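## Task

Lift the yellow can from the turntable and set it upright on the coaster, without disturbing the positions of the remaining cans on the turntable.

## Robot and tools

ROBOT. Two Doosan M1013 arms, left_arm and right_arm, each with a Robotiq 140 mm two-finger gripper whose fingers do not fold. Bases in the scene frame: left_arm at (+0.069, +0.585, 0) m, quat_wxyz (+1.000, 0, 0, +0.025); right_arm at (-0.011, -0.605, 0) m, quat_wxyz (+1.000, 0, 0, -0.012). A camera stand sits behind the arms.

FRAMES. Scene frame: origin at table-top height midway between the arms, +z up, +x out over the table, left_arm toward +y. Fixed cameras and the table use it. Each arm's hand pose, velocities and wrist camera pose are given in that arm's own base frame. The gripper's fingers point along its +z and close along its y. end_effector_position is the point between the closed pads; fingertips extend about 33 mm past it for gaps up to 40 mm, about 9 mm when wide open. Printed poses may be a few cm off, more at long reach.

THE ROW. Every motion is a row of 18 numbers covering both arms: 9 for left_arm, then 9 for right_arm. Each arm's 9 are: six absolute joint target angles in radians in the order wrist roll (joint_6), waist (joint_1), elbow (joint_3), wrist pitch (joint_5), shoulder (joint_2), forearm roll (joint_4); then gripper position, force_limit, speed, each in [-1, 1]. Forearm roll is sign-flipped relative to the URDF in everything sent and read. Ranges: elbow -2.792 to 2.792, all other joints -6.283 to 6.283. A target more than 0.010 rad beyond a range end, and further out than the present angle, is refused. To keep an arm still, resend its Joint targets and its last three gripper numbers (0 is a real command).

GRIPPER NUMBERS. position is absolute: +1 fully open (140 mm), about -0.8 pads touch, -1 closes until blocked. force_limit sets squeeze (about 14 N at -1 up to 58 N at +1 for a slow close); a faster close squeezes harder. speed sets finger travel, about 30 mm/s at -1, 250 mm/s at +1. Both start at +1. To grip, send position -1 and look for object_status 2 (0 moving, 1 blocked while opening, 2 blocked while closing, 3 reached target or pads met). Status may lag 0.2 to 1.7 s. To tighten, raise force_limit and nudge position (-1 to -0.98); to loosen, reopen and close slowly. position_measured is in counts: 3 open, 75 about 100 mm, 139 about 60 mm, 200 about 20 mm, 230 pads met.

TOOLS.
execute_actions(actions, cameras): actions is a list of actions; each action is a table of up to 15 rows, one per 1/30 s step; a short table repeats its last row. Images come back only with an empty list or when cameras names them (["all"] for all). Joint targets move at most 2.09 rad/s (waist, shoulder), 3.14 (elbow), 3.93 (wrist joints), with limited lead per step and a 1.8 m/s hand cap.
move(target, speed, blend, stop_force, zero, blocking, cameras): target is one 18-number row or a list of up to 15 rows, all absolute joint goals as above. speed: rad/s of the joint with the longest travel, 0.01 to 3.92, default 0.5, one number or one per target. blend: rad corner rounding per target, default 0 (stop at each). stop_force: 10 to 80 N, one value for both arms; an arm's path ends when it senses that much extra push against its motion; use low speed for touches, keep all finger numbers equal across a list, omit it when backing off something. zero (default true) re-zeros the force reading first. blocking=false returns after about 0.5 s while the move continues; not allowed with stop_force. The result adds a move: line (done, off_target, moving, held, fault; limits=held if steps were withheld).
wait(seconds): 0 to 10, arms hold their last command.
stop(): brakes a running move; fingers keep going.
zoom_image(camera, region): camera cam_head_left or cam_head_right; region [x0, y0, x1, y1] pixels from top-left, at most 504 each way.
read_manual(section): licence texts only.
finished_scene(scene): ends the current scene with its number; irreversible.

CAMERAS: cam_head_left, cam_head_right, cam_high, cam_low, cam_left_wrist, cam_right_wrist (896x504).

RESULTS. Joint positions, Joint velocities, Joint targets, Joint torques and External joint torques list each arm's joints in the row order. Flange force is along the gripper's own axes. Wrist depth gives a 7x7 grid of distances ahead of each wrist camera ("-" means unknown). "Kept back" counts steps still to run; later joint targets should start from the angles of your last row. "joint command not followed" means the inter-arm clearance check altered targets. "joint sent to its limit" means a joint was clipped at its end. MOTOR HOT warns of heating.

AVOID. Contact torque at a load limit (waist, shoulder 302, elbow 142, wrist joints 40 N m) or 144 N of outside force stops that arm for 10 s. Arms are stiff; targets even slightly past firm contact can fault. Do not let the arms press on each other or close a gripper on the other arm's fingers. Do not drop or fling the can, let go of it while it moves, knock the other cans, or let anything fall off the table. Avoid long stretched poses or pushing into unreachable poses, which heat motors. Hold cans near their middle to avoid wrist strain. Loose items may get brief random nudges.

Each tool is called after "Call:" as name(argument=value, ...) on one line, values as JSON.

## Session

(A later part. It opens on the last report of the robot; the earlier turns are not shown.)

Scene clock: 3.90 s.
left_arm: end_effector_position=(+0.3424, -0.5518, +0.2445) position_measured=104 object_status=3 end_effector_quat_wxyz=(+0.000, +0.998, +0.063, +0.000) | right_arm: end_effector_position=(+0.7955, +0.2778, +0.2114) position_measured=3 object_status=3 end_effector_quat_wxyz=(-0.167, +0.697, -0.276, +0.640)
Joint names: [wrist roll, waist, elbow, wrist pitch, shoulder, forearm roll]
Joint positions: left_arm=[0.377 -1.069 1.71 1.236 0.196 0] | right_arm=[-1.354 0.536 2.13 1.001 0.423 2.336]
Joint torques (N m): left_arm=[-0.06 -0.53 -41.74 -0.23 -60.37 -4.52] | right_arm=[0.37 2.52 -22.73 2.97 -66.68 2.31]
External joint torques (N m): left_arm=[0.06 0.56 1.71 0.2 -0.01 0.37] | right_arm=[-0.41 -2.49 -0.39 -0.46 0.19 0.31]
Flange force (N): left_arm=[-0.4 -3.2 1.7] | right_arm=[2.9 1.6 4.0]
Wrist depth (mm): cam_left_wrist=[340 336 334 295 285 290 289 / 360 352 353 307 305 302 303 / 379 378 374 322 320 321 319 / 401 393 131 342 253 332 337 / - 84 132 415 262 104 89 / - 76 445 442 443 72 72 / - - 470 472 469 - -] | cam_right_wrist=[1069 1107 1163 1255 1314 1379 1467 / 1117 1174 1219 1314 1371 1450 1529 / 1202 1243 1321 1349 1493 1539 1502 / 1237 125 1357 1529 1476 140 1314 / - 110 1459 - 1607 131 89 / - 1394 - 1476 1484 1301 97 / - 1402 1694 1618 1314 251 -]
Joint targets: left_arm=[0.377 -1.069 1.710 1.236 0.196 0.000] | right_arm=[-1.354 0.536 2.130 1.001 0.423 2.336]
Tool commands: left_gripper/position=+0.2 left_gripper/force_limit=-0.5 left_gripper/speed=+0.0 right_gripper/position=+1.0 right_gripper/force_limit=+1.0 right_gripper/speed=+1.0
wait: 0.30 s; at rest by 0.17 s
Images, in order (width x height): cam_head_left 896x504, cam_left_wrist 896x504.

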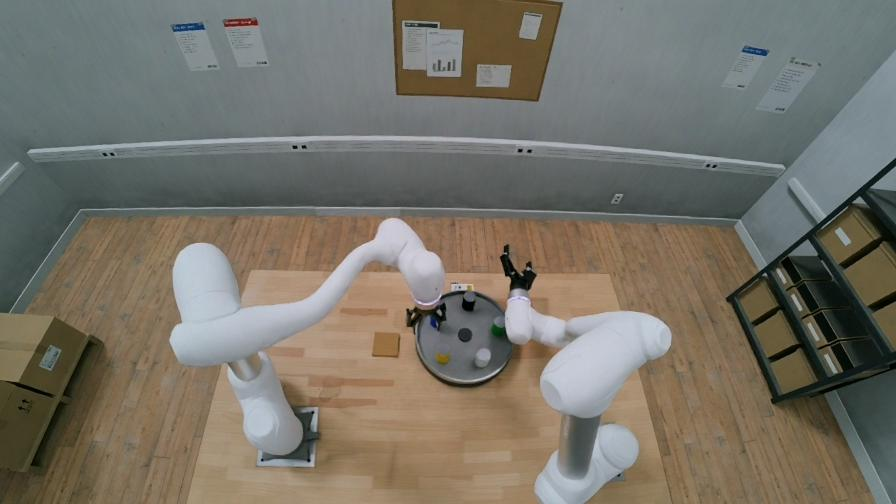

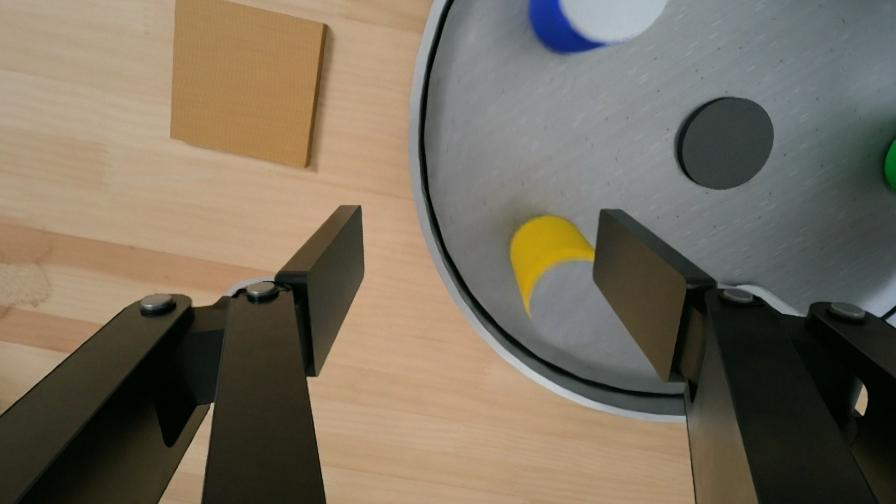

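Call:
move(target=[[0.3758, -1.0694, 1.688, 1.1742, 0.2794, 0.0, 0.2, -0.5, -0.4, -1.354, 0.536, 2.13, 1.001, 0.423, 2.336, 1, 1, 1], [0.3758, -1.0694, 1.7804, 1.0102, 0.351, 0.0, 0.2, -0.5, -0.4, -1.354, 0.536, 2.13, 1.001, 0.423, 2.336, 1, 1, 1]], speed=0.8, blend=[0.01, 0], cameras=["cam_left_wrist"])

Call:
wait(seconds=1.0, cameras=["cam_left_wrist"])

Call:
wait(seconds=0.2, cameras=["cam_left_wrist"])

Call:
wait(seconds=0.2, cameras=["cam_left_wrist"])

Call:
wait(seconds=0.2, cameras=["cam_left_wrist"])

Call:
wait(seconds=0.2, cameras=["cam_left_wrist"])

Call:
wait(seconds=0.2, cameras=["cam_left_wrist"])

Call:
wait(seconds=0.2, cameras=["cam_left_wrist"])

Call:
wait(seconds=0.2, cameras=["cam_left_wrist"])

Scene clock: 7.60 s.
left_arm: end_effector_position=(+0.3603, -0.5856, +0.1050) position_measured=104 object_status=3 end_effector_quat_wxyz=(+0.000, +0.998, +0.063, +0.000) | right_arm: end_effector_position=(+0.7955, +0.2778, +0.2114) position_measured=3 object_status=3 end_effector_quat_wxyz=(-0.167, +0.697, -0.276, +0.640)
Joint names: [wrist roll, waist, elbow, wrist pitch, shoulder, forearm roll]
Joint positions: left_arm=[0.376 -1.069 1.78 1.01 0.351 0] | right_arm=[-1.354 0.536 2.13 1.001 0.423 2.336]
Joint torques (N m): left_arm=[-0.05 -0.88 -37.23 -0.28 -72.26 -4.16] | right_arm=[0.51 2.11 -22.72 2.96 -67.82 2.37]
External joint torques (N m): left_arm=[0.05 0.83 1.33 0.25 0.57 0.44] | right_arm=[-0.54 -1.84 -0.55 -0.45 1.19 0.26]
Flange force (N): left_arm=[0.5 -2.1 1.2] | right_arm=[0.7 0.7 4.4]
Wrist depth (mm): cam_left_wrist=[207 214 164 88 - 166 166 / 216 226 173 92 92 174 174 / 228 236 183 98 159 183 176 / 253 252 131 194 190 189 184 / - 84 132 206 206 105 89 / - 76 211 218 214 72 72 / - - 297 229 185 - -] | cam_right_wrist=[1047 1107 1158 1255 1255 1364 1442 / 1137 1168 1255 1268 1357 1418 1529 / 1196 1231 1328 1357 1450 1548 1502 / 1231 128 1342 1467 1628 139 1301 / - 110 1426 - 1618 131 88 / - 1467 - 1660 1502 1262 98 / - 1442 - 1639 1307 255 -]
Joint targets: left_arm=[0.376 -1.069 1.780 1.010 0.351 0.000] | right_arm=[-1.354 0.536 2.130 1.001 0.423 2.336]
move: done
Images, in order (width x height): cam_left_wrist 896x504.

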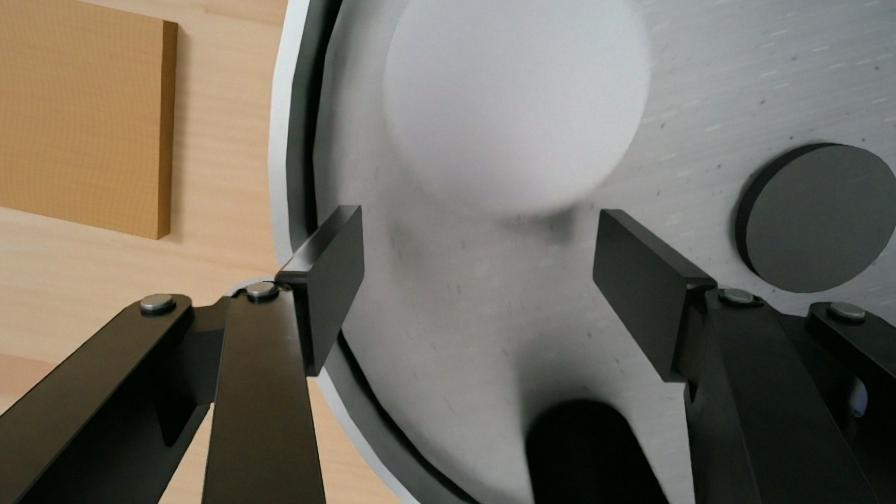

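Scene clock: 8.60 s.
left_arm: end_effector_position=(+0.3603, -0.5855, +0.1050) position_measured=104 object_status=3 end_effector_quat_wxyz=(+0.000, +0.998, +0.063, +0.000) | right_arm: end_effector_position=(+0.7955, +0.2778, +0.2114) position_measured=3 object_status=3 end_effector_quat_wxyz=(-0.167, +0.697, -0.276, +0.640)
Joint names: [wrist roll, waist, elbow, wrist pitch, shoulder, forearm roll]
Joint positions: left_arm=[0.376 -1.069 1.78 1.01 0.351 0] | right_arm=[-1.354 0.536 2.13 1.001 0.423 2.336]
Joint torques (N m): left_arm=[-0.07 -0.93 -37.42 -0.13 -72.37 -4.08] | right_arm=[0.46 2.13 -22.57 2.95 -67.07 2.29]
External joint torques (N m): left_arm=[0.07 0.88 1.44 0.09 0.61 0.36] | right_arm=[-0.49 -2.18 -0.9 -0.41 0.13 0.37]
Flange force (N): left_arm=[0.5 -2.3 1.6] | right_arm=[2.5 0.6 4.3]
Wrist depth (mm): cam_left_wrist=[207 213 165 167 167 166 165 / 216 224 174 176 175 174 174 / 227 236 182 134 183 183 176 / 253 252 115 102 134 189 184 / - 84 108 108 133 104 89 / - 76 207 115 217 73 72 / - - 296 228 228 - -] | cam_right_wrist=[1074 1132 1174 1213 1342 1379 1529 / 1132 1147 1231 1294 1328 - 1529 / 1190 1231 1335 1342 1459 1728 1511 / 1243 128 1371 1442 1577 131 1301 / - 110 1442 1442 1628 131 89 / - 1459 1587 1694 1502 1262 97 / - 1558 1765 1639 1321 254 -]
Joint targets: left_arm=[0.376 -1.069 1.780 1.010 0.351 0.000] | right_arm=[-1.354 0.536 2.130 1.001 0.423 2.336]
Tool commands: left_gripper/position=+0.2 left_gripper/force_limit=-0.5 left_gripper/speed=-0.4 right_gripper/position=+1.0 right_gripper/force_limit=+1.0 right_gripper/speed=+1.0
wait: 1.00 s; at rest by 0.17 s
Images, in order (width x height): cam_left_wrist 896x504.

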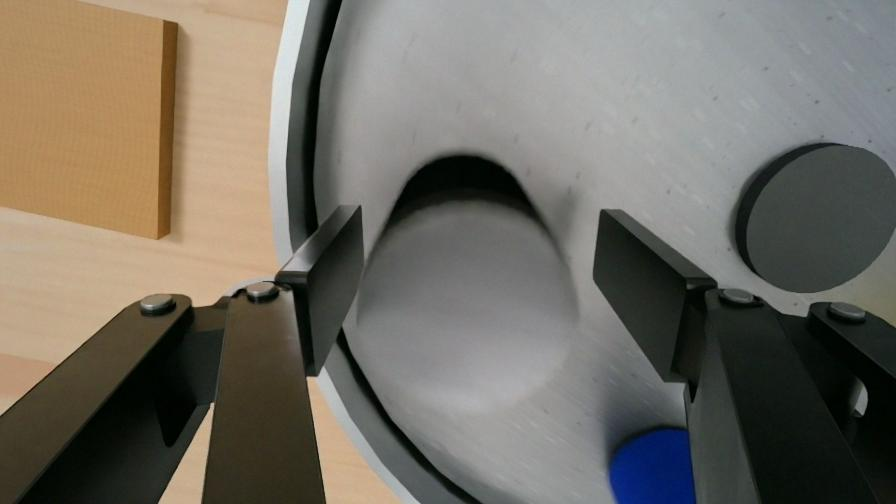

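Scene clock: 8.80 s.
left_arm: end_effector_position=(+0.3603, -0.5855, +0.1050) position_measured=104 object_status=3 end_effector_quat_wxyz=(+0.000, +0.998, +0.063, +0.000) | right_arm: end_effector_position=(+0.7955, +0.2778, +0.2114) position_measured=3 object_status=3 end_effector_quat_wxyz=(-0.167, +0.697, -0.276, +0.640)
Joint names: [wrist roll, waist, elbow, wrist pitch, shoulder, forearm roll]
Joint positions: left_arm=[0.376 -1.069 1.78 1.01 0.351 0] | right_arm=[-1.354 0.536 2.13 1.001 0.423 2.336]
Joint torques (N m): left_arm=[-0.02 0.5 -37.48 -0.17 -72.43 -4.15] | right_arm=[0.42 2.31 -22.59 2.91 -67.17 2.26]
External joint torques (N m): left_arm=[0.02 -0.46 1.73 0.15 0.77 0.45] | right_arm=[-0.45 -2.38 -0.41 -0.41 0.9 0.35]
Flange force (N): left_arm=[-1.6 -1.9 1.9] | right_arm=[1.6 1.7 4.6]
Wrist depth (mm): cam_left_wrist=[208 214 165 168 166 166 166 / 217 225 172 93 172 174 174 / 228 237 163 97 98 183 176 / 253 252 126 102 134 189 185 / - 84 132 206 206 104 89 / - 76 210 218 217 72 72 / - - 296 228 206 - -] | cam_right_wrist=[1078 1121 1168 1225 1294 1364 - / 1127 1163 1231 1287 1386 1459 1539 / 1202 1262 1328 1410 1484 1587 1442 / 1243 128 1371 1434 - 140 1342 / - 110 1558 1529 1587 130 89 / - 1394 1618 1682 1476 1281 97 / - 1883 - 1587 1321 255 -]
Joint targets: left_arm=[0.376 -1.069 1.780 1.010 0.351 0.000] | right_arm=[-1.354 0.536 2.130 1.001 0.423 2.336]
Tool commands: left_gripper/position=+0.2 left_gripper/force_limit=-0.5 left_gripper/speed=-0.4 right_gripper/position=+1.0 right_gripper/force_limit=+1.0 right_gripper/speed=+1.0
wait: 0.20 s; at rest by 0.17 s
Images, in order (width x height): cam_left_wrist 896x504.

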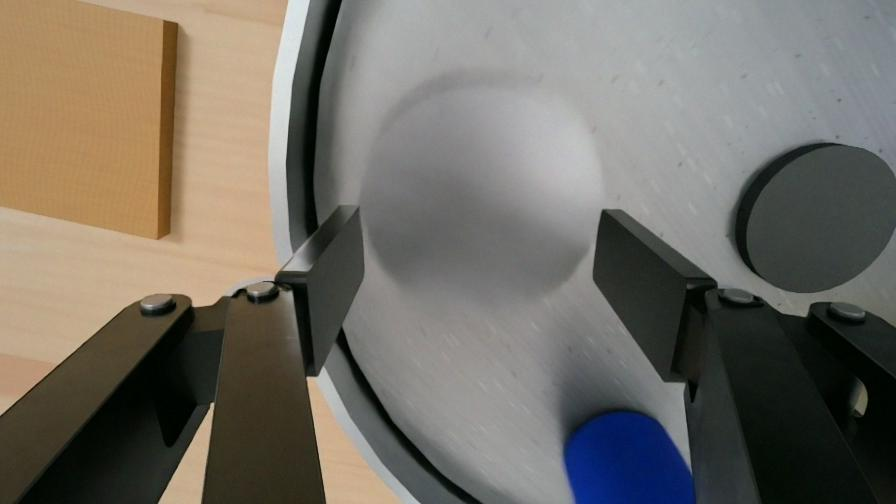

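Scene clock: 9.00 s.
left_arm: end_effector_position=(+0.3603, -0.5855, +0.1050) position_measured=104 object_status=3 end_effector_quat_wxyz=(+0.000, +0.998, +0.063, +0.000) | right_arm: end_effector_position=(+0.7955, +0.2778, +0.2114) position_measured=3 object_status=3 end_effector_quat_wxyz=(-0.167, +0.697, -0.276, +0.640)
Joint names: [wrist roll, waist, elbow, wrist pitch, shoulder, forearm roll]
Joint positions: left_arm=[0.376 -1.069 1.78 1.01 0.351 0] | right_arm=[-1.354 0.536 2.13 1.001 0.423 2.336]
Joint torques (N m): left_arm=[0.02 -0.01 -37.35 -0.21 -72.26 -4.14] | right_arm=[0.46 2.27 -22.9 2.9 -66.91 2.35]
External joint torques (N m): left_arm=[-0.02 0.08 1.57 0.19 0.36 0.43] | right_arm=[-0.49 -2.56 -0.09 -0.4 0.75 0.25]
Flange force (N): left_arm=[-1.0 -2.4 1.3] | right_arm=[2.1 2.1 4.1]
Wrist depth (mm): cam_left_wrist=[208 213 164 89 87 166 165 / 216 225 175 92 92 174 174 / 228 237 182 98 180 183 176 / 254 252 131 194 190 189 184 / - 84 132 206 205 104 89 / - 76 211 218 212 72 73 / - - 296 229 174 - -] | cam_right_wrist=[1074 1127 1163 1249 1379 1357 1450 / 1127 1163 1219 1314 1371 1467 1539 / 1179 1231 1328 1328 - 1307 1459 / 1213 128 1207 1418 1476 131 1281 / - 110 1476 1539 1660 131 89 / - 1357 1539 1597 1493 1255 98 / - 1558 - 1597 1342 254 -]
Joint targets: left_arm=[0.376 -1.069 1.780 1.010 0.351 0.000] | right_arm=[-1.354 0.536 2.130 1.001 0.423 2.336]
Tool commands: left_gripper/position=+0.2 left_gripper/force_limit=-0.5 left_gripper/speed=-0.4 right_gripper/position=+1.0 right_gripper/force_limit=+1.0 right_gripper/speed=+1.0
wait: 0.20 s; at rest by 0.17 s
Images, in order (width x height): cam_left_wrist 896x504.

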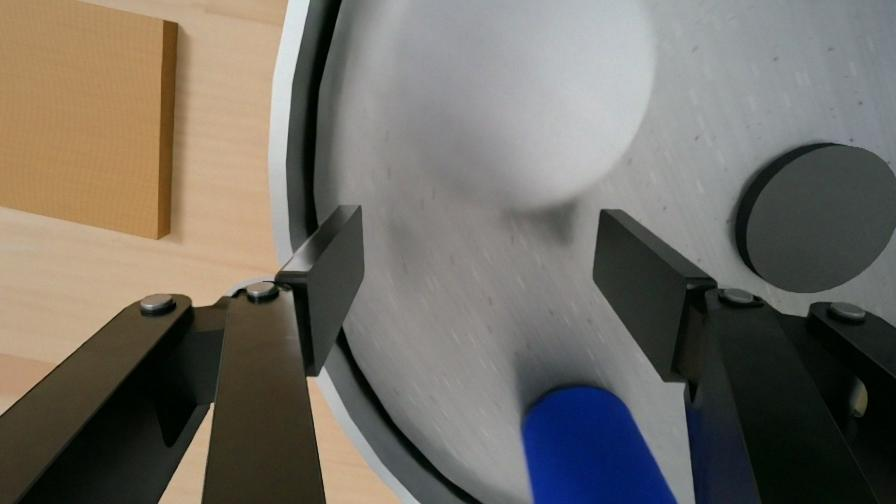

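Scene clock: 9.20 s.
left_arm: end_effector_position=(+0.3603, -0.5855, +0.1050) position_measured=104 object_status=3 end_effector_quat_wxyz=(+0.000, +0.998, +0.063, +0.000) | right_arm: end_effector_position=(+0.7955, +0.2778, +0.2114) position_measured=3 object_status=3 end_effector_quat_wxyz=(-0.167, +0.697, -0.276, +0.640)
Joint names: [wrist roll, waist, elbow, wrist pitch, shoulder, forearm roll]
Joint positions: left_arm=[0.376 -1.069 1.78 1.01 0.351 0] | right_arm=[-1.354 0.536 2.13 1.001 0.423 2.336]
Joint torques (N m): left_arm=[-0.04 0.13 -37.32 -0.18 -72.15 -4.21] | right_arm=[0.37 2.35 -22.56 2.94 -67.21 2.32]
External joint torques (N m): left_arm=[0.04 -0.08 1.46 0.16 0.27 0.49] | right_arm=[-0.4 -2.02 -0.63 -0.45 0.61 0.31]
Flange force (N): left_arm=[-1.1 -2.2 1.2] | right_arm=[1.7 1.0 4.2]
Wrist depth (mm): cam_left_wrist=[208 213 165 167 87 165 166 / 215 225 174 175 175 174 174 / 228 237 182 185 184 183 176 / 252 252 131 195 190 189 184 / - 84 132 206 205 104 89 / - 76 211 216 185 72 72 / - - 296 226 144 - -] | cam_right_wrist=[1065 1097 1185 1207 1321 1314 1597 / 1127 1163 1225 1321 1262 1577 1529 / 1190 1225 1287 1335 1511 1577 1484 / 1225 128 1328 1520 1628 140 1307 / - 110 1459 1639 1728 131 89 / - 1418 1567 1607 1502 1281 97 / - 1567 1539 1628 1294 254 -]
Joint targets: left_arm=[0.376 -1.069 1.780 1.010 0.351 0.000] | right_arm=[-1.354 0.536 2.130 1.001 0.423 2.336]
Tool commands: left_gripper/position=+0.2 left_gripper/force_limit=-0.5 left_gripper/speed=-0.4 right_gripper/position=+1.0 right_gripper/force_limit=+1.0 right_gripper/speed=+1.0
wait: 0.20 s; at rest by 0.17 s
Images, in order (width x height): cam_left_wrist 896x504.

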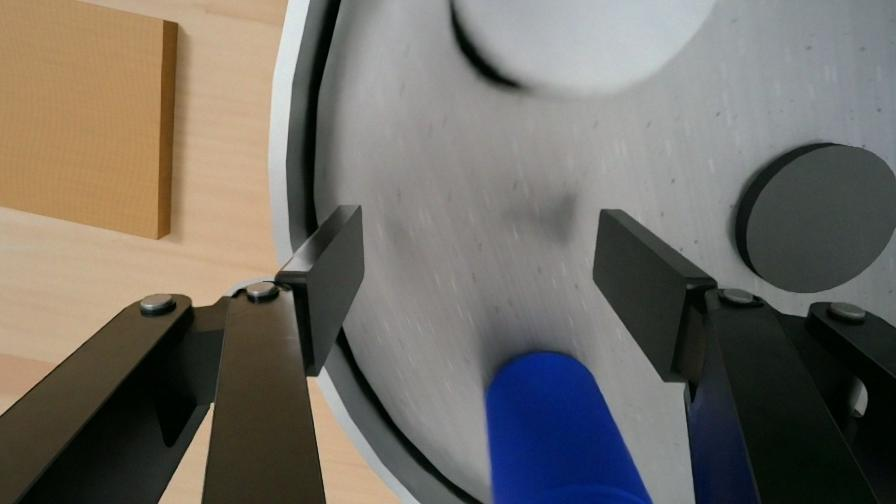

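Scene clock: 9.40 s.
left_arm: end_effector_position=(+0.3603, -0.5855, +0.1050) position_measured=104 object_status=3 end_effector_quat_wxyz=(+0.000, +0.998, +0.063, +0.000) | right_arm: end_effector_position=(+0.7955, +0.2778, +0.2114) position_measured=3 object_status=3 end_effector_quat_wxyz=(-0.167, +0.697, -0.276, +0.640)
Joint names: [wrist roll, waist, elbow, wrist pitch, shoulder, forearm roll]
Joint positions: left_arm=[0.376 -1.069 1.78 1.01 0.351 0] | right_arm=[-1.354 0.536 2.13 1.001 0.423 2.336]
Joint torques (N m): left_arm=[-0.12 0.56 -37.43 -0.22 -72.4 -4.12] | right_arm=[0.42 1.91 -22.8 2.99 -66.82 2.29]
External joint torques (N m): left_arm=[0.12 -0.52 1.54 0.18 0.62 0.4] | right_arm=[-0.45 -2.01 -0.16 -0.48 0.47 0.31]
Flange force (N): left_arm=[-1.4 -1.7 1.5] | right_arm=[2.1 1.4 3.4]
Wrist depth (mm): cam_left_wrist=[208 214 165 167 166 166 166 / 216 224 174 175 175 174 174 / 227 236 181 185 184 183 176 / 252 252 131 194 190 189 184 / - 84 132 203 200 104 89 / - 76 210 213 151 73 72 / - - 296 134 125 - -] | cam_right_wrist=[1065 1127 1174 1237 1287 1386 1434 / 1121 1158 1237 1294 1328 - 1558 / 1185 1231 1287 1364 1459 1607 1476 / 1255 128 1386 - 1511 130 1301 / - 110 1434 1597 1597 131 89 / - 1386 - 1628 1467 1268 97 / - 1539 1511 1660 1237 251 -]
Joint targets: left_arm=[0.376 -1.069 1.780 1.010 0.351 0.000] | right_arm=[-1.354 0.536 2.130 1.001 0.423 2.336]
Tool commands: left_gripper/position=+0.2 left_gripper/force_limit=-0.5 left_gripper/speed=-0.4 right_gripper/position=+1.0 right_gripper/force_limit=+1.0 right_gripper/speed=+1.0
wait: 0.20 s; at rest by 0.17 s
Images, in order (width x height): cam_left_wrist 896x504.

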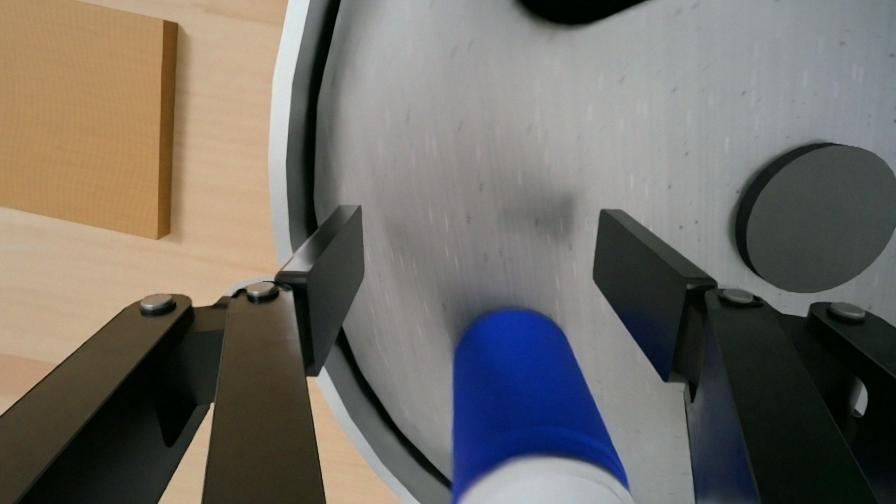

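Scene clock: 9.60 s.
left_arm: end_effector_position=(+0.3603, -0.5855, +0.1050) position_measured=104 object_status=3 end_effector_quat_wxyz=(+0.000, +0.998, +0.063, +0.000) | right_arm: end_effector_position=(+0.7955, +0.2778, +0.2114) position_measured=3 object_status=3 end_effector_quat_wxyz=(-0.167, +0.697, -0.276, +0.640)
Joint names: [wrist roll, waist, elbow, wrist pitch, shoulder, forearm roll]
Joint positions: left_arm=[0.376 -1.069 1.78 1.01 0.351 0] | right_arm=[-1.354 0.536 2.13 1.001 0.423 2.336]
Joint torques (N m): left_arm=[-0.07 -0.72 -37.47 -0.19 -71.81 -4.19] | right_arm=[0.41 1.4 -22.49 2.87 -67.2 2.43]
External joint torques (N m): left_arm=[0.07 0.78 1.81 0.17 0.2 0.48] | right_arm=[-0.44 -1.49 -0.91 -0.36 0.9 0.22]
Flange force (N): left_arm=[-0.2 -3.4 1.4] | right_arm=[0.5 0.0 4.2]
Wrist depth (mm): cam_left_wrist=[207 214 165 168 167 166 165 / 217 224 174 175 175 174 174 / 227 237 182 185 184 183 176 / 254 252 131 192 190 189 184 / - 84 132 150 152 104 89 / - 77 211 119 120 72 72 / - - 296 122 123 - -] | cam_right_wrist=[1065 1137 1158 1307 1386 1349 1357 / 1132 1142 1231 1307 1379 1442 1539 / - 1237 1281 1328 1450 1607 1511 / - 129 1357 1467 1539 140 1301 / - 110 1450 1539 1587 131 89 / - 1394 1511 1607 1502 1262 98 / - 1493 - 1618 1335 254 -]
Joint targets: left_arm=[0.376 -1.069 1.780 1.010 0.351 0.000] | right_arm=[-1.354 0.536 2.130 1.001 0.423 2.336]
Tool commands: left_gripper/position=+0.2 left_gripper/force_limit=-0.5 left_gripper/speed=-0.4 right_gripper/position=+1.0 right_gripper/force_limit=+1.0 right_gripper/speed=+1.0
wait: 0.20 s; at rest by 0.17 s
Images, in order (width x height): cam_left_wrist 896x504.

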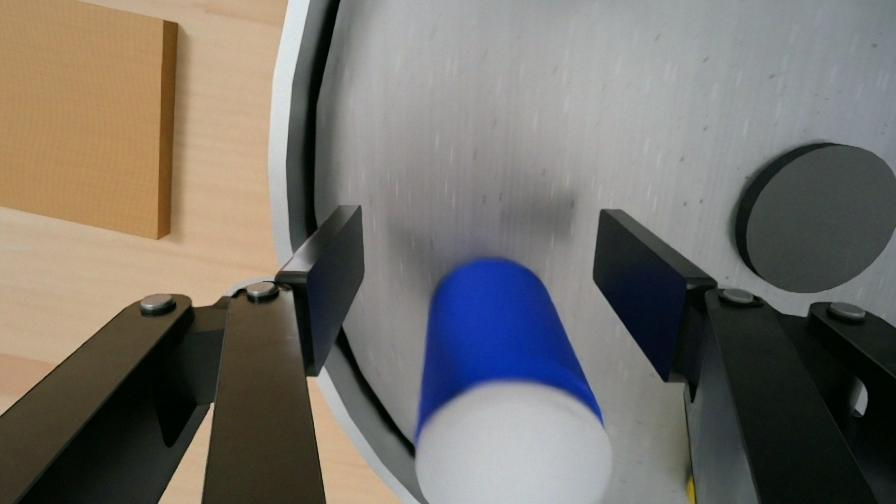

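Scene clock: 9.80 s.
left_arm: end_effector_position=(+0.3603, -0.5855, +0.1050) position_measured=104 object_status=3 end_effector_quat_wxyz=(+0.000, +0.998, +0.063, +0.000) | right_arm: end_effector_position=(+0.7955, +0.2778, +0.2114) position_measured=3 object_status=3 end_effector_quat_wxyz=(-0.167, +0.697, -0.276, +0.640)
Joint names: [wrist roll, waist, elbow, wrist pitch, shoulder, forearm roll]
Joint positions: left_arm=[0.376 -1.069 1.78 1.01 0.351 0] | right_arm=[-1.354 0.536 2.13 1.001 0.423 2.336]
Joint torques (N m): left_arm=[-0.05 -0.11 -37.3 -0.15 -71.9 -4.12] | right_arm=[0.44 1.91 -22.35 2.92 -66.75 2.3]
External joint torques (N m): left_arm=[0.05 0.05 1.54 0.12 0.52 0.42] | right_arm=[-0.47 -1.78 -1.02 -0.41 0.08 0.34]
Flange force (N): left_arm=[-0.8 -2.2 1.5] | right_arm=[2.2 0.0 4.0]
Wrist depth (mm): cam_left_wrist=[207 213 165 168 167 166 166 / 216 225 174 176 175 174 174 / 228 237 182 183 184 183 176 / 253 252 131 140 149 189 184 / - 84 113 109 110 104 89 / - 76 - 114 116 72 73 / - - 296 224 232 - -] | cam_right_wrist=[1074 1107 1174 1202 1294 1335 - / 1097 1163 1231 1307 1379 1402 1459 / 1163 1213 1301 1301 1450 1577 1476 / 1185 129 1371 1597 1539 140 1307 / - 110 1426 - 1628 122 89 / - 1426 - 1682 1502 1274 97 / - 1558 1671 1618 1294 255 -]
Joint targets: left_arm=[0.376 -1.069 1.780 1.010 0.351 0.000] | right_arm=[-1.354 0.536 2.130 1.001 0.423 2.336]
Tool commands: left_gripper/position=+0.2 left_gripper/force_limit=-0.5 left_gripper/speed=-0.4 right_gripper/position=+1.0 right_gripper/force_limit=+1.0 right_gripper/speed=+1.0
wait: 0.20 s; at rest by 0.17 s
Images, in order (width x height): cam_left_wrist 896x504.

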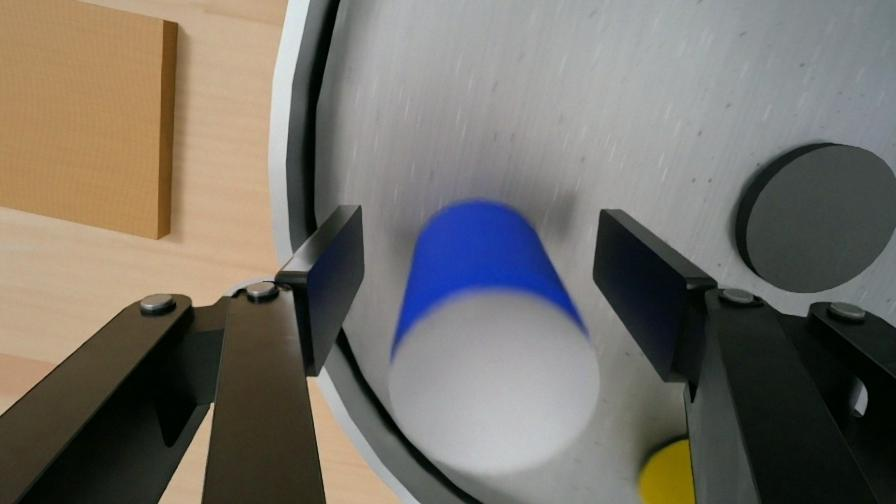

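Scene clock: 10.00 s.
left_arm: end_effector_position=(+0.3603, -0.5855, +0.1050) position_measured=104 object_status=3 end_effector_quat_wxyz=(+0.000, +0.998, +0.063, +0.000) | right_arm: end_effector_position=(+0.7955, +0.2778, +0.2114) position_measured=3 object_status=3 end_effector_quat_wxyz=(-0.167, +0.697, -0.276, +0.640)
Joint names: [wrist roll, waist, elbow, wrist pitch, shoulder, forearm roll]
Joint positions: left_arm=[0.376 -1.069 1.78 1.01 0.351 0] | right_arm=[-1.354 0.536 2.13 1.001 0.423 2.336]
Joint torques (N m): left_arm=[-0.07 0.17 -37.42 -0.17 -72.12 -4.12] | right_arm=[0.46 2.14 -22.7 2.82 -67.02 2.25]
External joint torques (N m): left_arm=[0.07 -0.16 1.45 0.14 0.15 0.39] | right_arm=[-0.49 -2.26 -0.6 -0.3 0.36 0.39]
Flange force (N): left_arm=[-1.2 -2.4 1.1] | right_arm=[2.2 1.3 4.2]
Wrist depth (mm): cam_left_wrist=[207 213 165 167 167 166 166 / 216 225 174 175 175 175 174 / 228 237 182 105 180 183 176 / 253 251 126 103 104 189 184 / - 84 113 108 110 105 89 / - 77 210 219 216 72 72 / - - 296 228 226 - -] | cam_right_wrist=[1069 1117 1185 1249 1281 1394 1459 / 1127 1179 1231 1386 1328 1618 1520 / 1163 1219 1307 1349 1450 1567 1484 / - 128 1357 1426 1493 140 1307 / - 110 1467 1520 1671 131 89 / - 1379 1548 1587 1502 1262 97 / - 1705 1649 1628 1342 254 -]
Joint targets: left_arm=[0.376 -1.069 1.780 1.010 0.351 0.000] | right_arm=[-1.354 0.536 2.130 1.001 0.423 2.336]
Tool commands: left_gripper/position=+0.2 left_gripper/force_limit=-0.5 left_gripper/speed=-0.4 right_gripper/position=+1.0 right_gripper/force_limit=+1.0 right_gripper/speed=+1.0
wait: 0.20 s; at rest by 0.17 s
Images, in order (width x height): cam_left_wrist 896x504.

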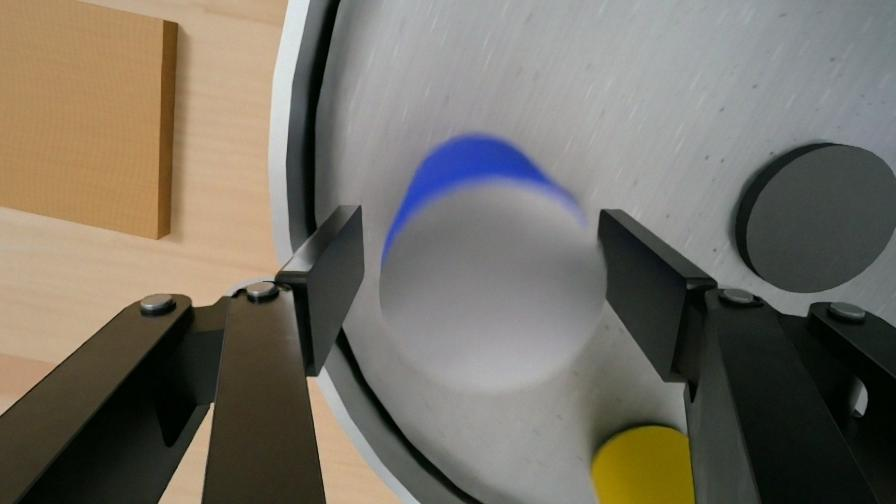

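Call:
wait(seconds=0.05, cameras=["cam_left_wrist"])

Call:
wait(seconds=0.1, cameras=["cam_left_wrist"])

Call:
wait(seconds=0.1, cameras=["cam_left_wrist"])

Call:
wait(seconds=0.1, cameras=["cam_left_wrist"])

Scene clock: 11.30 s.
left_arm: end_effector_position=(+0.3603, -0.5855, +0.1050) position_measured=104 object_status=3 end_effector_quat_wxyz=(+0.000, +0.998, +0.063, +0.000) | right_arm: end_effector_position=(+0.7955, +0.2778, +0.2114) position_measured=3 object_status=3 end_effector_quat_wxyz=(-0.167, +0.697, -0.276, +0.640)
Joint names: [wrist roll, waist, elbow, wrist pitch, shoulder, forearm roll]
Joint positions: left_arm=[0.376 -1.069 1.78 1.01 0.351 0] | right_arm=[-1.354 0.536 2.13 1.001 0.423 2.336]
Joint torques (N m): left_arm=[0.07 0.71 -37.49 -0.22 -72.07 -4.18] | right_arm=[0.4 1.87 -22.62 2.91 -66.18 2.36]
External joint torques (N m): left_arm=[-0.07 -0.68 1.57 0.19 0.16 0.46] | right_arm=[-0.43 -1.85 -0.66 -0.39 -0.28 0.28]
Flange force (N): left_arm=[-2.2 -2.2 1.1] | right_arm=[2.8 0.4 3.1]
Wrist depth (mm): cam_left_wrist=[207 214 165 167 167 166 165 / 216 224 174 175 175 174 173 / 228 237 182 148 182 183 176 / 253 252 130 103 134 189 184 / - 84 113 108 109 104 89 / - 76 207 116 220 73 72 / - - 296 229 228 - -] | cam_right_wrist=[1074 1127 1163 1268 1287 1493 1418 / 1127 1168 1255 1237 1301 1493 1587 / 1174 1225 1321 1321 1426 1912 1493 / 1410 128 1349 1434 - 140 1307 / - 110 1467 1476 1597 131 89 / - 1450 - 1671 1493 1287 97 / - - 1717 1587 1328 255 -]
Joint targets: left_arm=[0.376 -1.069 1.780 1.010 0.351 0.000] | right_arm=[-1.354 0.536 2.130 1.001 0.423 2.336]
Tool commands: left_gripper/position=+0.2 left_gripper/force_limit=-0.5 left_gripper/speed=-0.4 right_gripper/position=+1.0 right_gripper/force_limit=+1.0 right_gripper/speed=+1.0
wait: 0.07 s; at rest from the start
Images, in order (width x height): cam_left_wrist 896x504.

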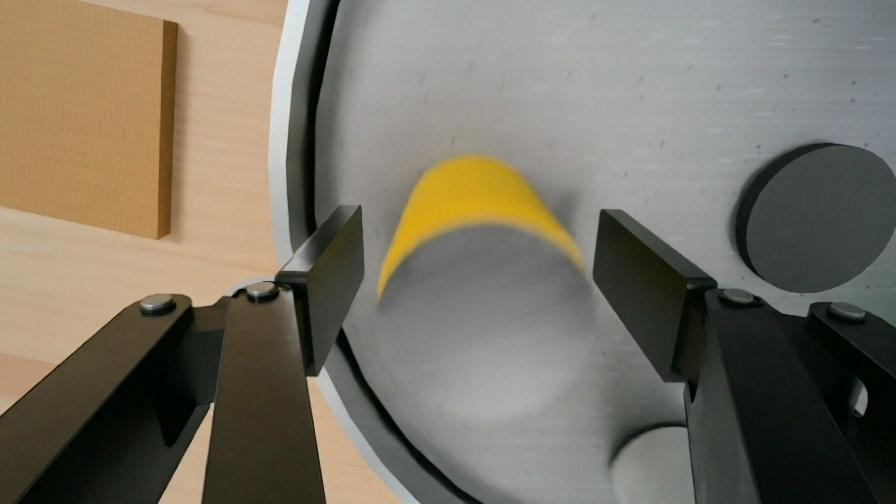

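Scene clock: 11.40 s.
left_arm: end_effector_position=(+0.3603, -0.5855, +0.1050) position_measured=104 object_status=3 end_effector_quat_wxyz=(+0.000, +0.998, +0.063, +0.000) | right_arm: end_effector_position=(+0.7955, +0.2778, +0.2114) position_measured=3 object_status=3 end_effector_quat_wxyz=(-0.167, +0.697, -0.276, +0.640)
Joint names: [wrist roll, waist, elbow, wrist pitch, shoulder, forearm roll]
Joint positions: left_arm=[0.376 -1.069 1.78 1.01 0.351 0] | right_arm=[-1.354 0.536 2.13 1.001 0.423 2.336]
Joint torques (N m): left_arm=[-0.07 0.17 -37.58 -0.16 -72.2 -4.19] | right_arm=[0.42 2.17 -22.48 2.96 -66.72 2.23]
External joint torques (N m): left_arm=[0.07 -0.22 1.8 0.13 0.68 0.48] | right_arm=[-0.45 -2.15 -0.71 -0.45 0.18 0.4]
Flange force (N): left_arm=[-1.3 -2.3 1.9] | right_arm=[2.5 0.9 4.1]
Wrist depth (mm): cam_left_wrist=[207 214 165 167 166 166 165 / 216 225 174 174 175 175 174 / 227 236 181 97 160 182 176 / 253 252 115 103 104 189 184 / - 84 113 108 133 110 90 / - 76 211 218 217 - 72 / - - 295 229 226 - -] | cam_right_wrist=[1060 1117 1158 1255 1386 1386 - / 1112 1168 1231 1301 1349 1426 1502 / 1190 1207 1287 1357 1618 1502 1484 / - 128 1301 1434 1558 131 1301 / - 110 1410 - 1628 131 89 / - 1442 1548 1618 1502 1274 97 / - 1577 1649 1597 1321 255 -]
Joint targets: left_arm=[0.376 -1.069 1.780 1.010 0.351 0.000] | right_arm=[-1.354 0.536 2.130 1.001 0.423 2.336]
Tool commands: left_gripper/position=+0.2 left_gripper/force_limit=-0.5 left_gripper/speed=-0.4 right_gripper/position=+1.0 right_gripper/force_limit=+1.0 right_gripper/speed=+1.0
wait: 0.10 s; no rest
Images, in order (width x height): cam_left_wrist 896x504.

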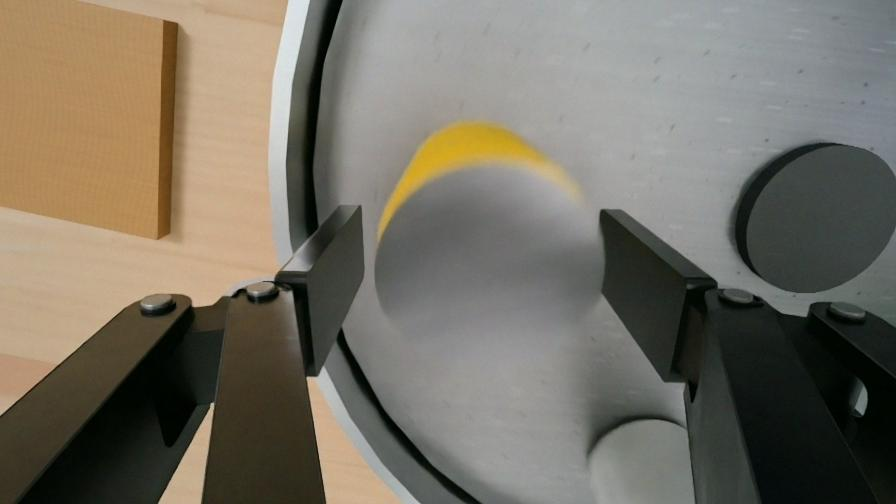

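Scene clock: 11.50 s.
left_arm: end_effector_position=(+0.3603, -0.5855, +0.1050) position_measured=104 object_status=3 end_effector_quat_wxyz=(+0.000, +0.998, +0.063, +0.000) | right_arm: end_effector_position=(+0.7955, +0.2778, +0.2114) position_measured=3 object_status=3 end_effector_quat_wxyz=(-0.167, +0.697, -0.276, +0.640)
Joint names: [wrist roll, waist, elbow, wrist pitch, shoulder, forearm roll]
Joint positions: left_arm=[0.376 -1.069 1.78 1.01 0.351 0] | right_arm=[-1.354 0.536 2.13 1.001 0.423 2.336]
Joint torques (N m): left_arm=[-0.04 -0.23 -37.41 -0.13 -71.86 -4.15] | right_arm=[0.41 1.8 -22.57 2.95 -67.25 2.25]
External joint torques (N m): left_arm=[0.04 0.24 1.56 0.1 0.07 0.43] | right_arm=[-0.44 -1.83 -0.44 -0.46 1.17 0.35]
Flange force (N): left_arm=[-0.9 -2.9 1.2] | right_arm=[0.7 1.2 4.3]
Wrist depth (mm): cam_left_wrist=[208 214 165 167 166 166 166 / 216 224 174 93 172 174 174 / 227 236 176 97 97 183 176 / 253 252 130 103 103 189 184 / - 84 132 208 205 104 89 / - 76 210 218 216 72 - / - - 296 229 207 - -] | cam_right_wrist=[1065 1117 1168 1202 1249 1467 1467 / 1121 1152 1219 1287 1371 1450 1529 / 1190 1268 1364 1349 1502 1618 1467 / - 125 1342 1548 1539 131 1287 / - 110 1410 1548 1539 131 89 / - 1410 1548 1671 1493 1268 97 / - 1639 1671 1607 1294 254 -]
Joint targets: left_arm=[0.376 -1.069 1.780 1.010 0.351 0.000] | right_arm=[-1.354 0.536 2.130 1.001 0.423 2.336]
Tool commands: left_gripper/position=+0.2 left_gripper/force_limit=-0.5 left_gripper/speed=-0.4 right_gripper/position=+1.0 right_gripper/force_limit=+1.0 right_gripper/speed=+1.0
wait: 0.10 s; no rest
Images, in order (width x height): cam_left_wrist 896x504.

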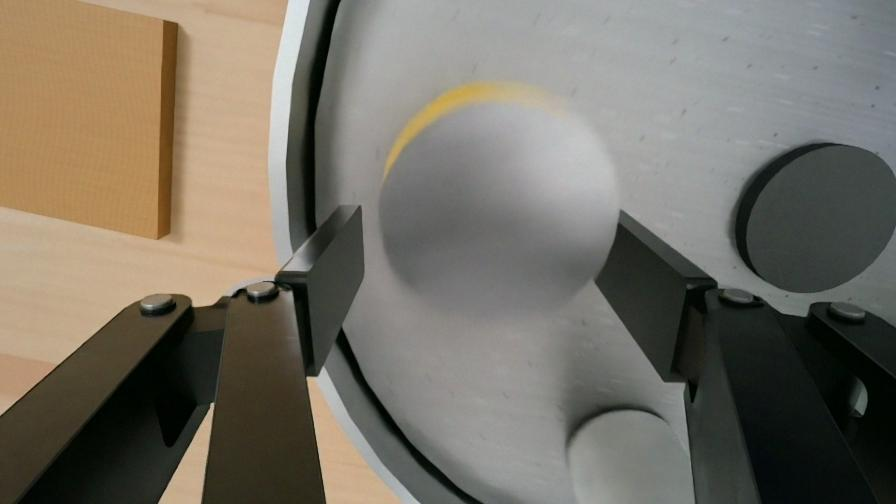

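Scene clock: 11.60 s.
left_arm: end_effector_position=(+0.3603, -0.5855, +0.1050) position_measured=104 object_status=3 end_effector_quat_wxyz=(+0.000, +0.998, +0.063, +0.000) | right_arm: end_effector_position=(+0.7955, +0.2778, +0.2114) position_measured=3 object_status=3 end_effector_quat_wxyz=(-0.167, +0.697, -0.276, +0.640)
Joint names: [wrist roll, waist, elbow, wrist pitch, shoulder, forearm roll]
Joint positions: left_arm=[0.376 -1.069 1.78 1.01 0.351 0] | right_arm=[-1.354 0.536 2.13 1.001 0.423 2.336]
Joint torques (N m): left_arm=[-0.02 -0.42 -37.53 -0.18 -72.68 -4.12] | right_arm=[0.44 1.9 -22.43 3.13 -66.61 2.34]
External joint torques (N m): left_arm=[0.02 0.32 1.7 0.15 1.24 0.41] | right_arm=[-0.47 -1.73 -0.77 -0.62 -0.03 0.29]
Flange force (N): left_arm=[-0.2 -1.7 2.3] | right_arm=[2.6 0.0 3.6]
Wrist depth (mm): cam_left_wrist=[208 213 165 164 164 166 166 / 216 225 173 92 92 174 173 / 228 236 180 97 96 182 176 / 252 252 131 197 149 189 184 / - 84 132 206 205 104 89 / - 76 211 218 214 73 72 / - - 296 229 190 - -] | cam_right_wrist=[1083 1112 1168 1237 1386 1394 1426 / 1121 1168 1225 1287 1379 1476 1529 / 1163 1231 1301 1335 1410 1587 1484 / 1207 129 1357 1476 1529 140 1307 / - 110 1434 1548 1639 131 89 / - 1410 1548 1752 1467 1262 97 / - 1493 1628 1618 1335 254 -]
Joint targets: left_arm=[0.376 -1.069 1.780 1.010 0.351 0.000] | right_arm=[-1.354 0.536 2.130 1.001 0.423 2.336]
Tool commands: left_gripper/position=+0.2 left_gripper/force_limit=-0.5 left_gripper/speed=-0.4 right_gripper/position=+1.0 right_gripper/force_limit=+1.0 right_gripper/speed=+1.0
wait: 0.10 s; no rest
Images, in order (width x height): cam_left_wrist 896x504.

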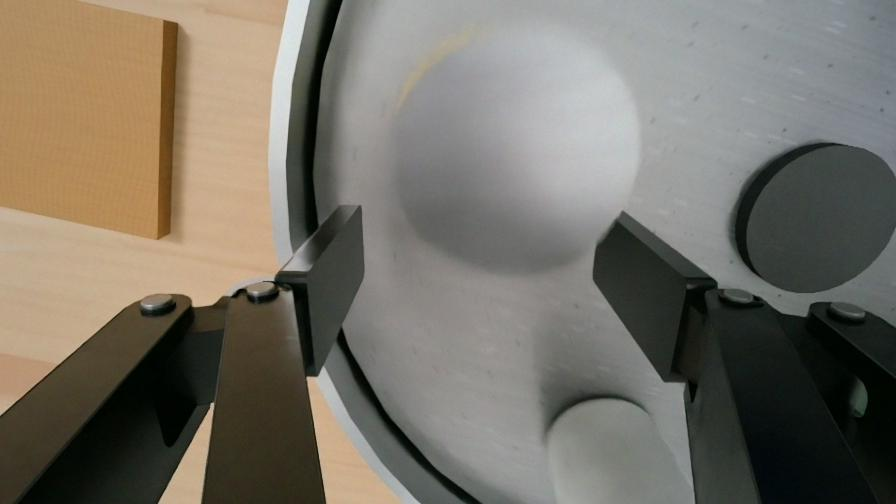

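Call:
wait(seconds=3.0, cameras=[])

Scene clock: 16.50 s.
left_arm: end_effector_position=(+0.3603, -0.5855, +0.1050) position_measured=104 object_status=3 end_effector_quat_wxyz=(+0.000, +0.998, +0.063, +0.000) | right_arm: end_effector_position=(+0.7955, +0.2778, +0.2114) position_measured=3 object_status=3 end_effector_quat_wxyz=(-0.167, +0.697, -0.276, +0.640)
Joint names: [wrist roll, waist, elbow, wrist pitch, shoulder, forearm roll]
Joint positions: left_arm=[0.376 -1.069 1.78 1.01 0.351 0] | right_arm=[-1.354 0.536 2.13 1.001 0.423 2.336]
Joint torques (N m): left_arm=[0.01 -0.45 -37.15 -0.13 -71.86 -4.11] | right_arm=[0.53 2.27 -22.35 2.92 -66.64 2.35]
External joint torques (N m): left_arm=[-0.01 0.46 1.34 0.11 -0.18 0.4] | right_arm=[-0.56 -2.32 -0.73 -0.41 0.11 0.27]
Flange force (N): left_arm=[-0.6 -2.9 0.8] | right_arm=[2.8 0.6 4.1]
Wrist depth (mm): cam_left_wrist=[208 214 164 167 167 166 165 / 217 224 174 176 175 174 173 / 227 237 182 184 184 184 176 / 252 251 131 181 168 189 184 / - 84 131 116 126 110 89 / - 76 202 114 115 72 73 / - - 300 123 225 - -] | cam_right_wrist=[1074 1127 1179 1243 1274 1364 - / 1132 1185 1219 1364 1357 1502 1597 / 1225 1231 1328 1349 1450 1520 1484 / 1274 128 1349 1357 1529 140 1287 / - 110 1450 - 1607 131 89 / - 1426 1618 1618 1529 1274 97 / - 1587 1649 1597 1335 255 -]
Joint targets: left_arm=[0.376 -1.069 1.780 1.010 0.351 0.000] | right_arm=[-1.354 0.536 2.130 1.001 0.423 2.336]
Tool commands: left_gripper/position=+0.2 left_gripper/force_limit=-0.5 left_gripper/speed=-0.4 right_gripper/position=+1.0 right_gripper/force_limit=+1.0 right_gripper/speed=+1.0
wait: 3.00 s; at rest from the start
No camera images: "cameras" was empty.

Call:
wait(seconds=0.767, cameras=[])

Call:
move(target=[[0.3758, -1.0694, 1.7804, 1.0102, 0.351, 0.0, -1, -0.5, -0.4, -1.354, 0.536, 2.13, 1.001, 0.423, 2.336, 1, 1, 1], [0.3758, -1.0694, 1.6768, 1.1914, 0.2734, 0.0, -1, -0.5, -0.4, -1.354, 0.536, 2.13, 1.001, 0.423, 2.336, 1, 1, 1], [0.3758, -0.861, 2.0702, 0.9307, 0.1407, 0.0, -1, -0.5, -0.4, -1.354, 0.536, 2.13, 1.001, 0.423, 2.336, 1, 1, 1]], speed=[0.6, 0.6, 0.6], blend=[0, 0.01, 0], cameras=["cam_left_wrist", "cam_head_left"])

Scene clock: 17.77 s.
left_arm: end_effector_position=(+0.3603, -0.5855, +0.1050) position_measured=104 object_status=3 end_effector_quat_wxyz=(+0.000, +0.998, +0.063, +0.000) | right_arm: end_effector_position=(+0.7955, +0.2778, +0.2114) position_measured=3 object_status=3 end_effector_quat_wxyz=(-0.167, +0.697, -0.276, +0.640)
Joint names: [wrist roll, waist, elbow, wrist pitch, shoulder, forearm roll]
Joint positions: left_arm=[0.376 -1.069 1.78 1.01 0.351 0] | right_arm=[-1.354 0.536 2.13 1.001 0.423 2.336]
Joint torques (N m): left_arm=[-0.01 0.05 -37.43 -0.17 -71.63 -4.17] | right_arm=[0.42 2.63 -22.61 2.92 -66.94 2.42]
External joint torques (N m): left_arm=[0.01 0.03 1.56 0.14 -0.16 0.45] | right_arm=[-0.45 -2.76 -0.55 -0.42 0.68 0.2]
Flange force (N): left_arm=[-1.3 -3.0 0.9] | right_arm=[2.2 1.6 4.8]
Wrist depth (mm): cam_left_wrist=[208 213 164 167 167 166 165 / 217 224 175 176 175 174 174 / 227 237 181 185 184 183 176 / 253 252 131 191 189 189 184 / - 84 131 132 140 105 89 / - 76 207 115 124 - - / - - 299 122 124 - -] | cam_right_wrist=[1060 1121 1168 1255 1281 1394 1418 / 1112 1163 1225 1237 1364 1442 1511 / 1219 1231 1307 1349 1434 1529 1493 / 1243 128 1364 1476 1520 140 1314 / - 110 1442 1548 1649 131 89 / - 1418 1539 1694 1493 1294 98 / - 1597 1607 1607 1321 254 -]
Joint targets: left_arm=[0.376 -1.069 1.780 1.010 0.351 0.000] | right_arm=[-1.354 0.536 2.130 1.001 0.423 2.336]
Tool commands: left_gripper/position=+0.2 left_gripper/force_limit=-0.5 left_gripper/speed=-0.4 right_gripper/position=+1.0 right_gripper/force_limit=+1.0 right_gripper/speed=+1.0
wait: 0.80 s; at rest from the start
No camera images: "cameras" was empty.

Scene clock: 19.80 s.
left_arm: end_effector_position=(+0.3750, -0.3836, +0.1000) position_measured=153 object_status=2 end_effector_quat_wxyz=(+0.000, +0.986, +0.166, +0.000) | right_arm: end_effector_position=(+0.7955, +0.2778, +0.2114) position_measured=3 object_status=3 end_effector_quat_wxyz=(-0.167, +0.697, -0.276, +0.640)
Joint names: [wrist roll, waist, elbow, wrist pitch, shoulder, forearm roll]
Joint positions: left_arm=[0.376 -0.861 2.07 0.931 0.141 0] | right_arm=[-1.354 0.536 2.13 1.001 0.423 2.336]
Joint torques (N m): left_arm=[-0.07 -0.09 -36.79 -0.15 -49.64 -3.88] | right_arm=[0.41 2.32 -22.88 2.96 -66.67 2.34]
External joint torques (N m): left_arm=[0.07 0.12 2.88 0.13 0.96 0.37] | right_arm=[-0.44 -2.36 -0.4 -0.45 0.51 0.29]
Flange force (N): left_arm=[-1.2 -3.4 3.4] | right_arm=[2.2 1.5 4.1]
Wrist depth (mm): cam_left_wrist=[212 212 211 209 210 209 208 / 223 223 222 210 218 220 216 / 235 234 231 100 216 230 190 / 247 247 243 103 104 237 182 / 259 89 92 108 108 91 181 / - 71 - 275 273 92 - / - 71 - 292 292 - -] | cam_right_wrist=[1069 1121 1185 1213 1294 - 1450 / 1127 1179 1231 1294 1349 1467 1597 / 1117 1237 1274 1342 1502 1597 1484 / 1249 129 1379 1484 1558 131 1314 / - 110 1476 1539 1628 131 89 / - 1459 1520 1639 1442 1281 97 / - 1520 1728 1587 1314 254 -]
Joint targets: left_arm=[0.376 -0.861 2.070 0.931 0.141 0.000] | right_arm=[-1.354 0.536 2.130 1.001 0.423 2.336]
move: done
Images, in order (width x height): cam_head_left 896x504, cam_left_wrist 896x504.

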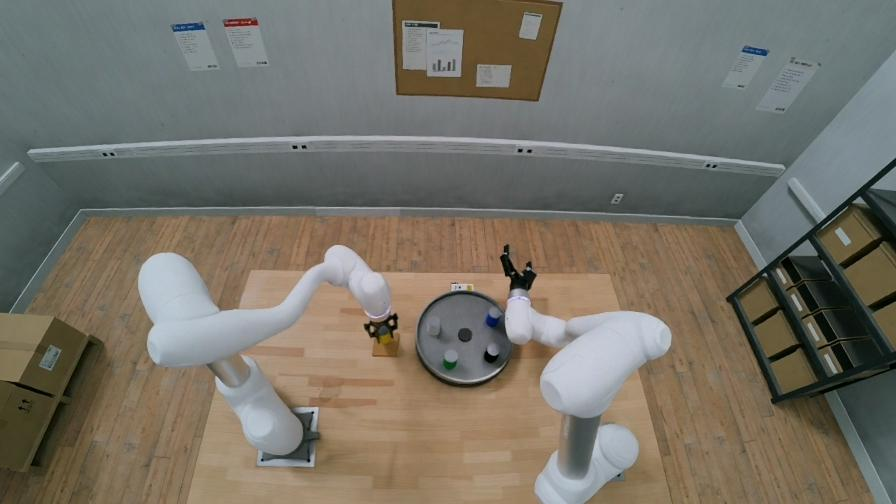

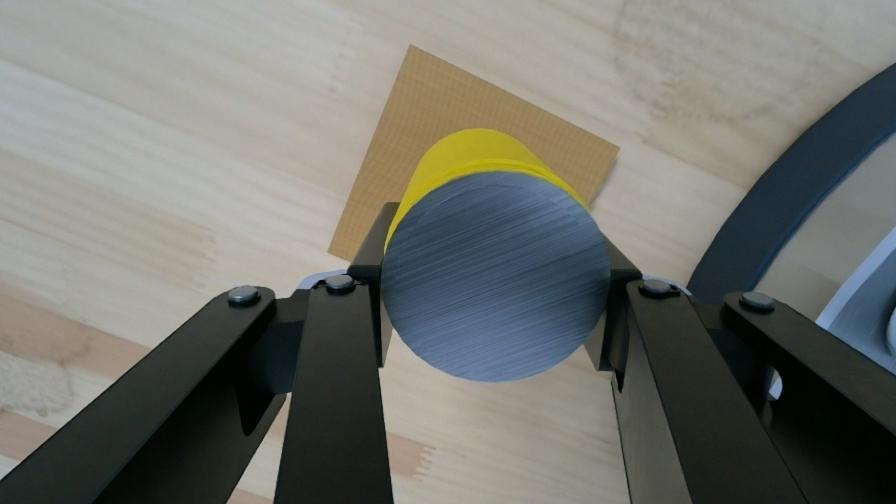

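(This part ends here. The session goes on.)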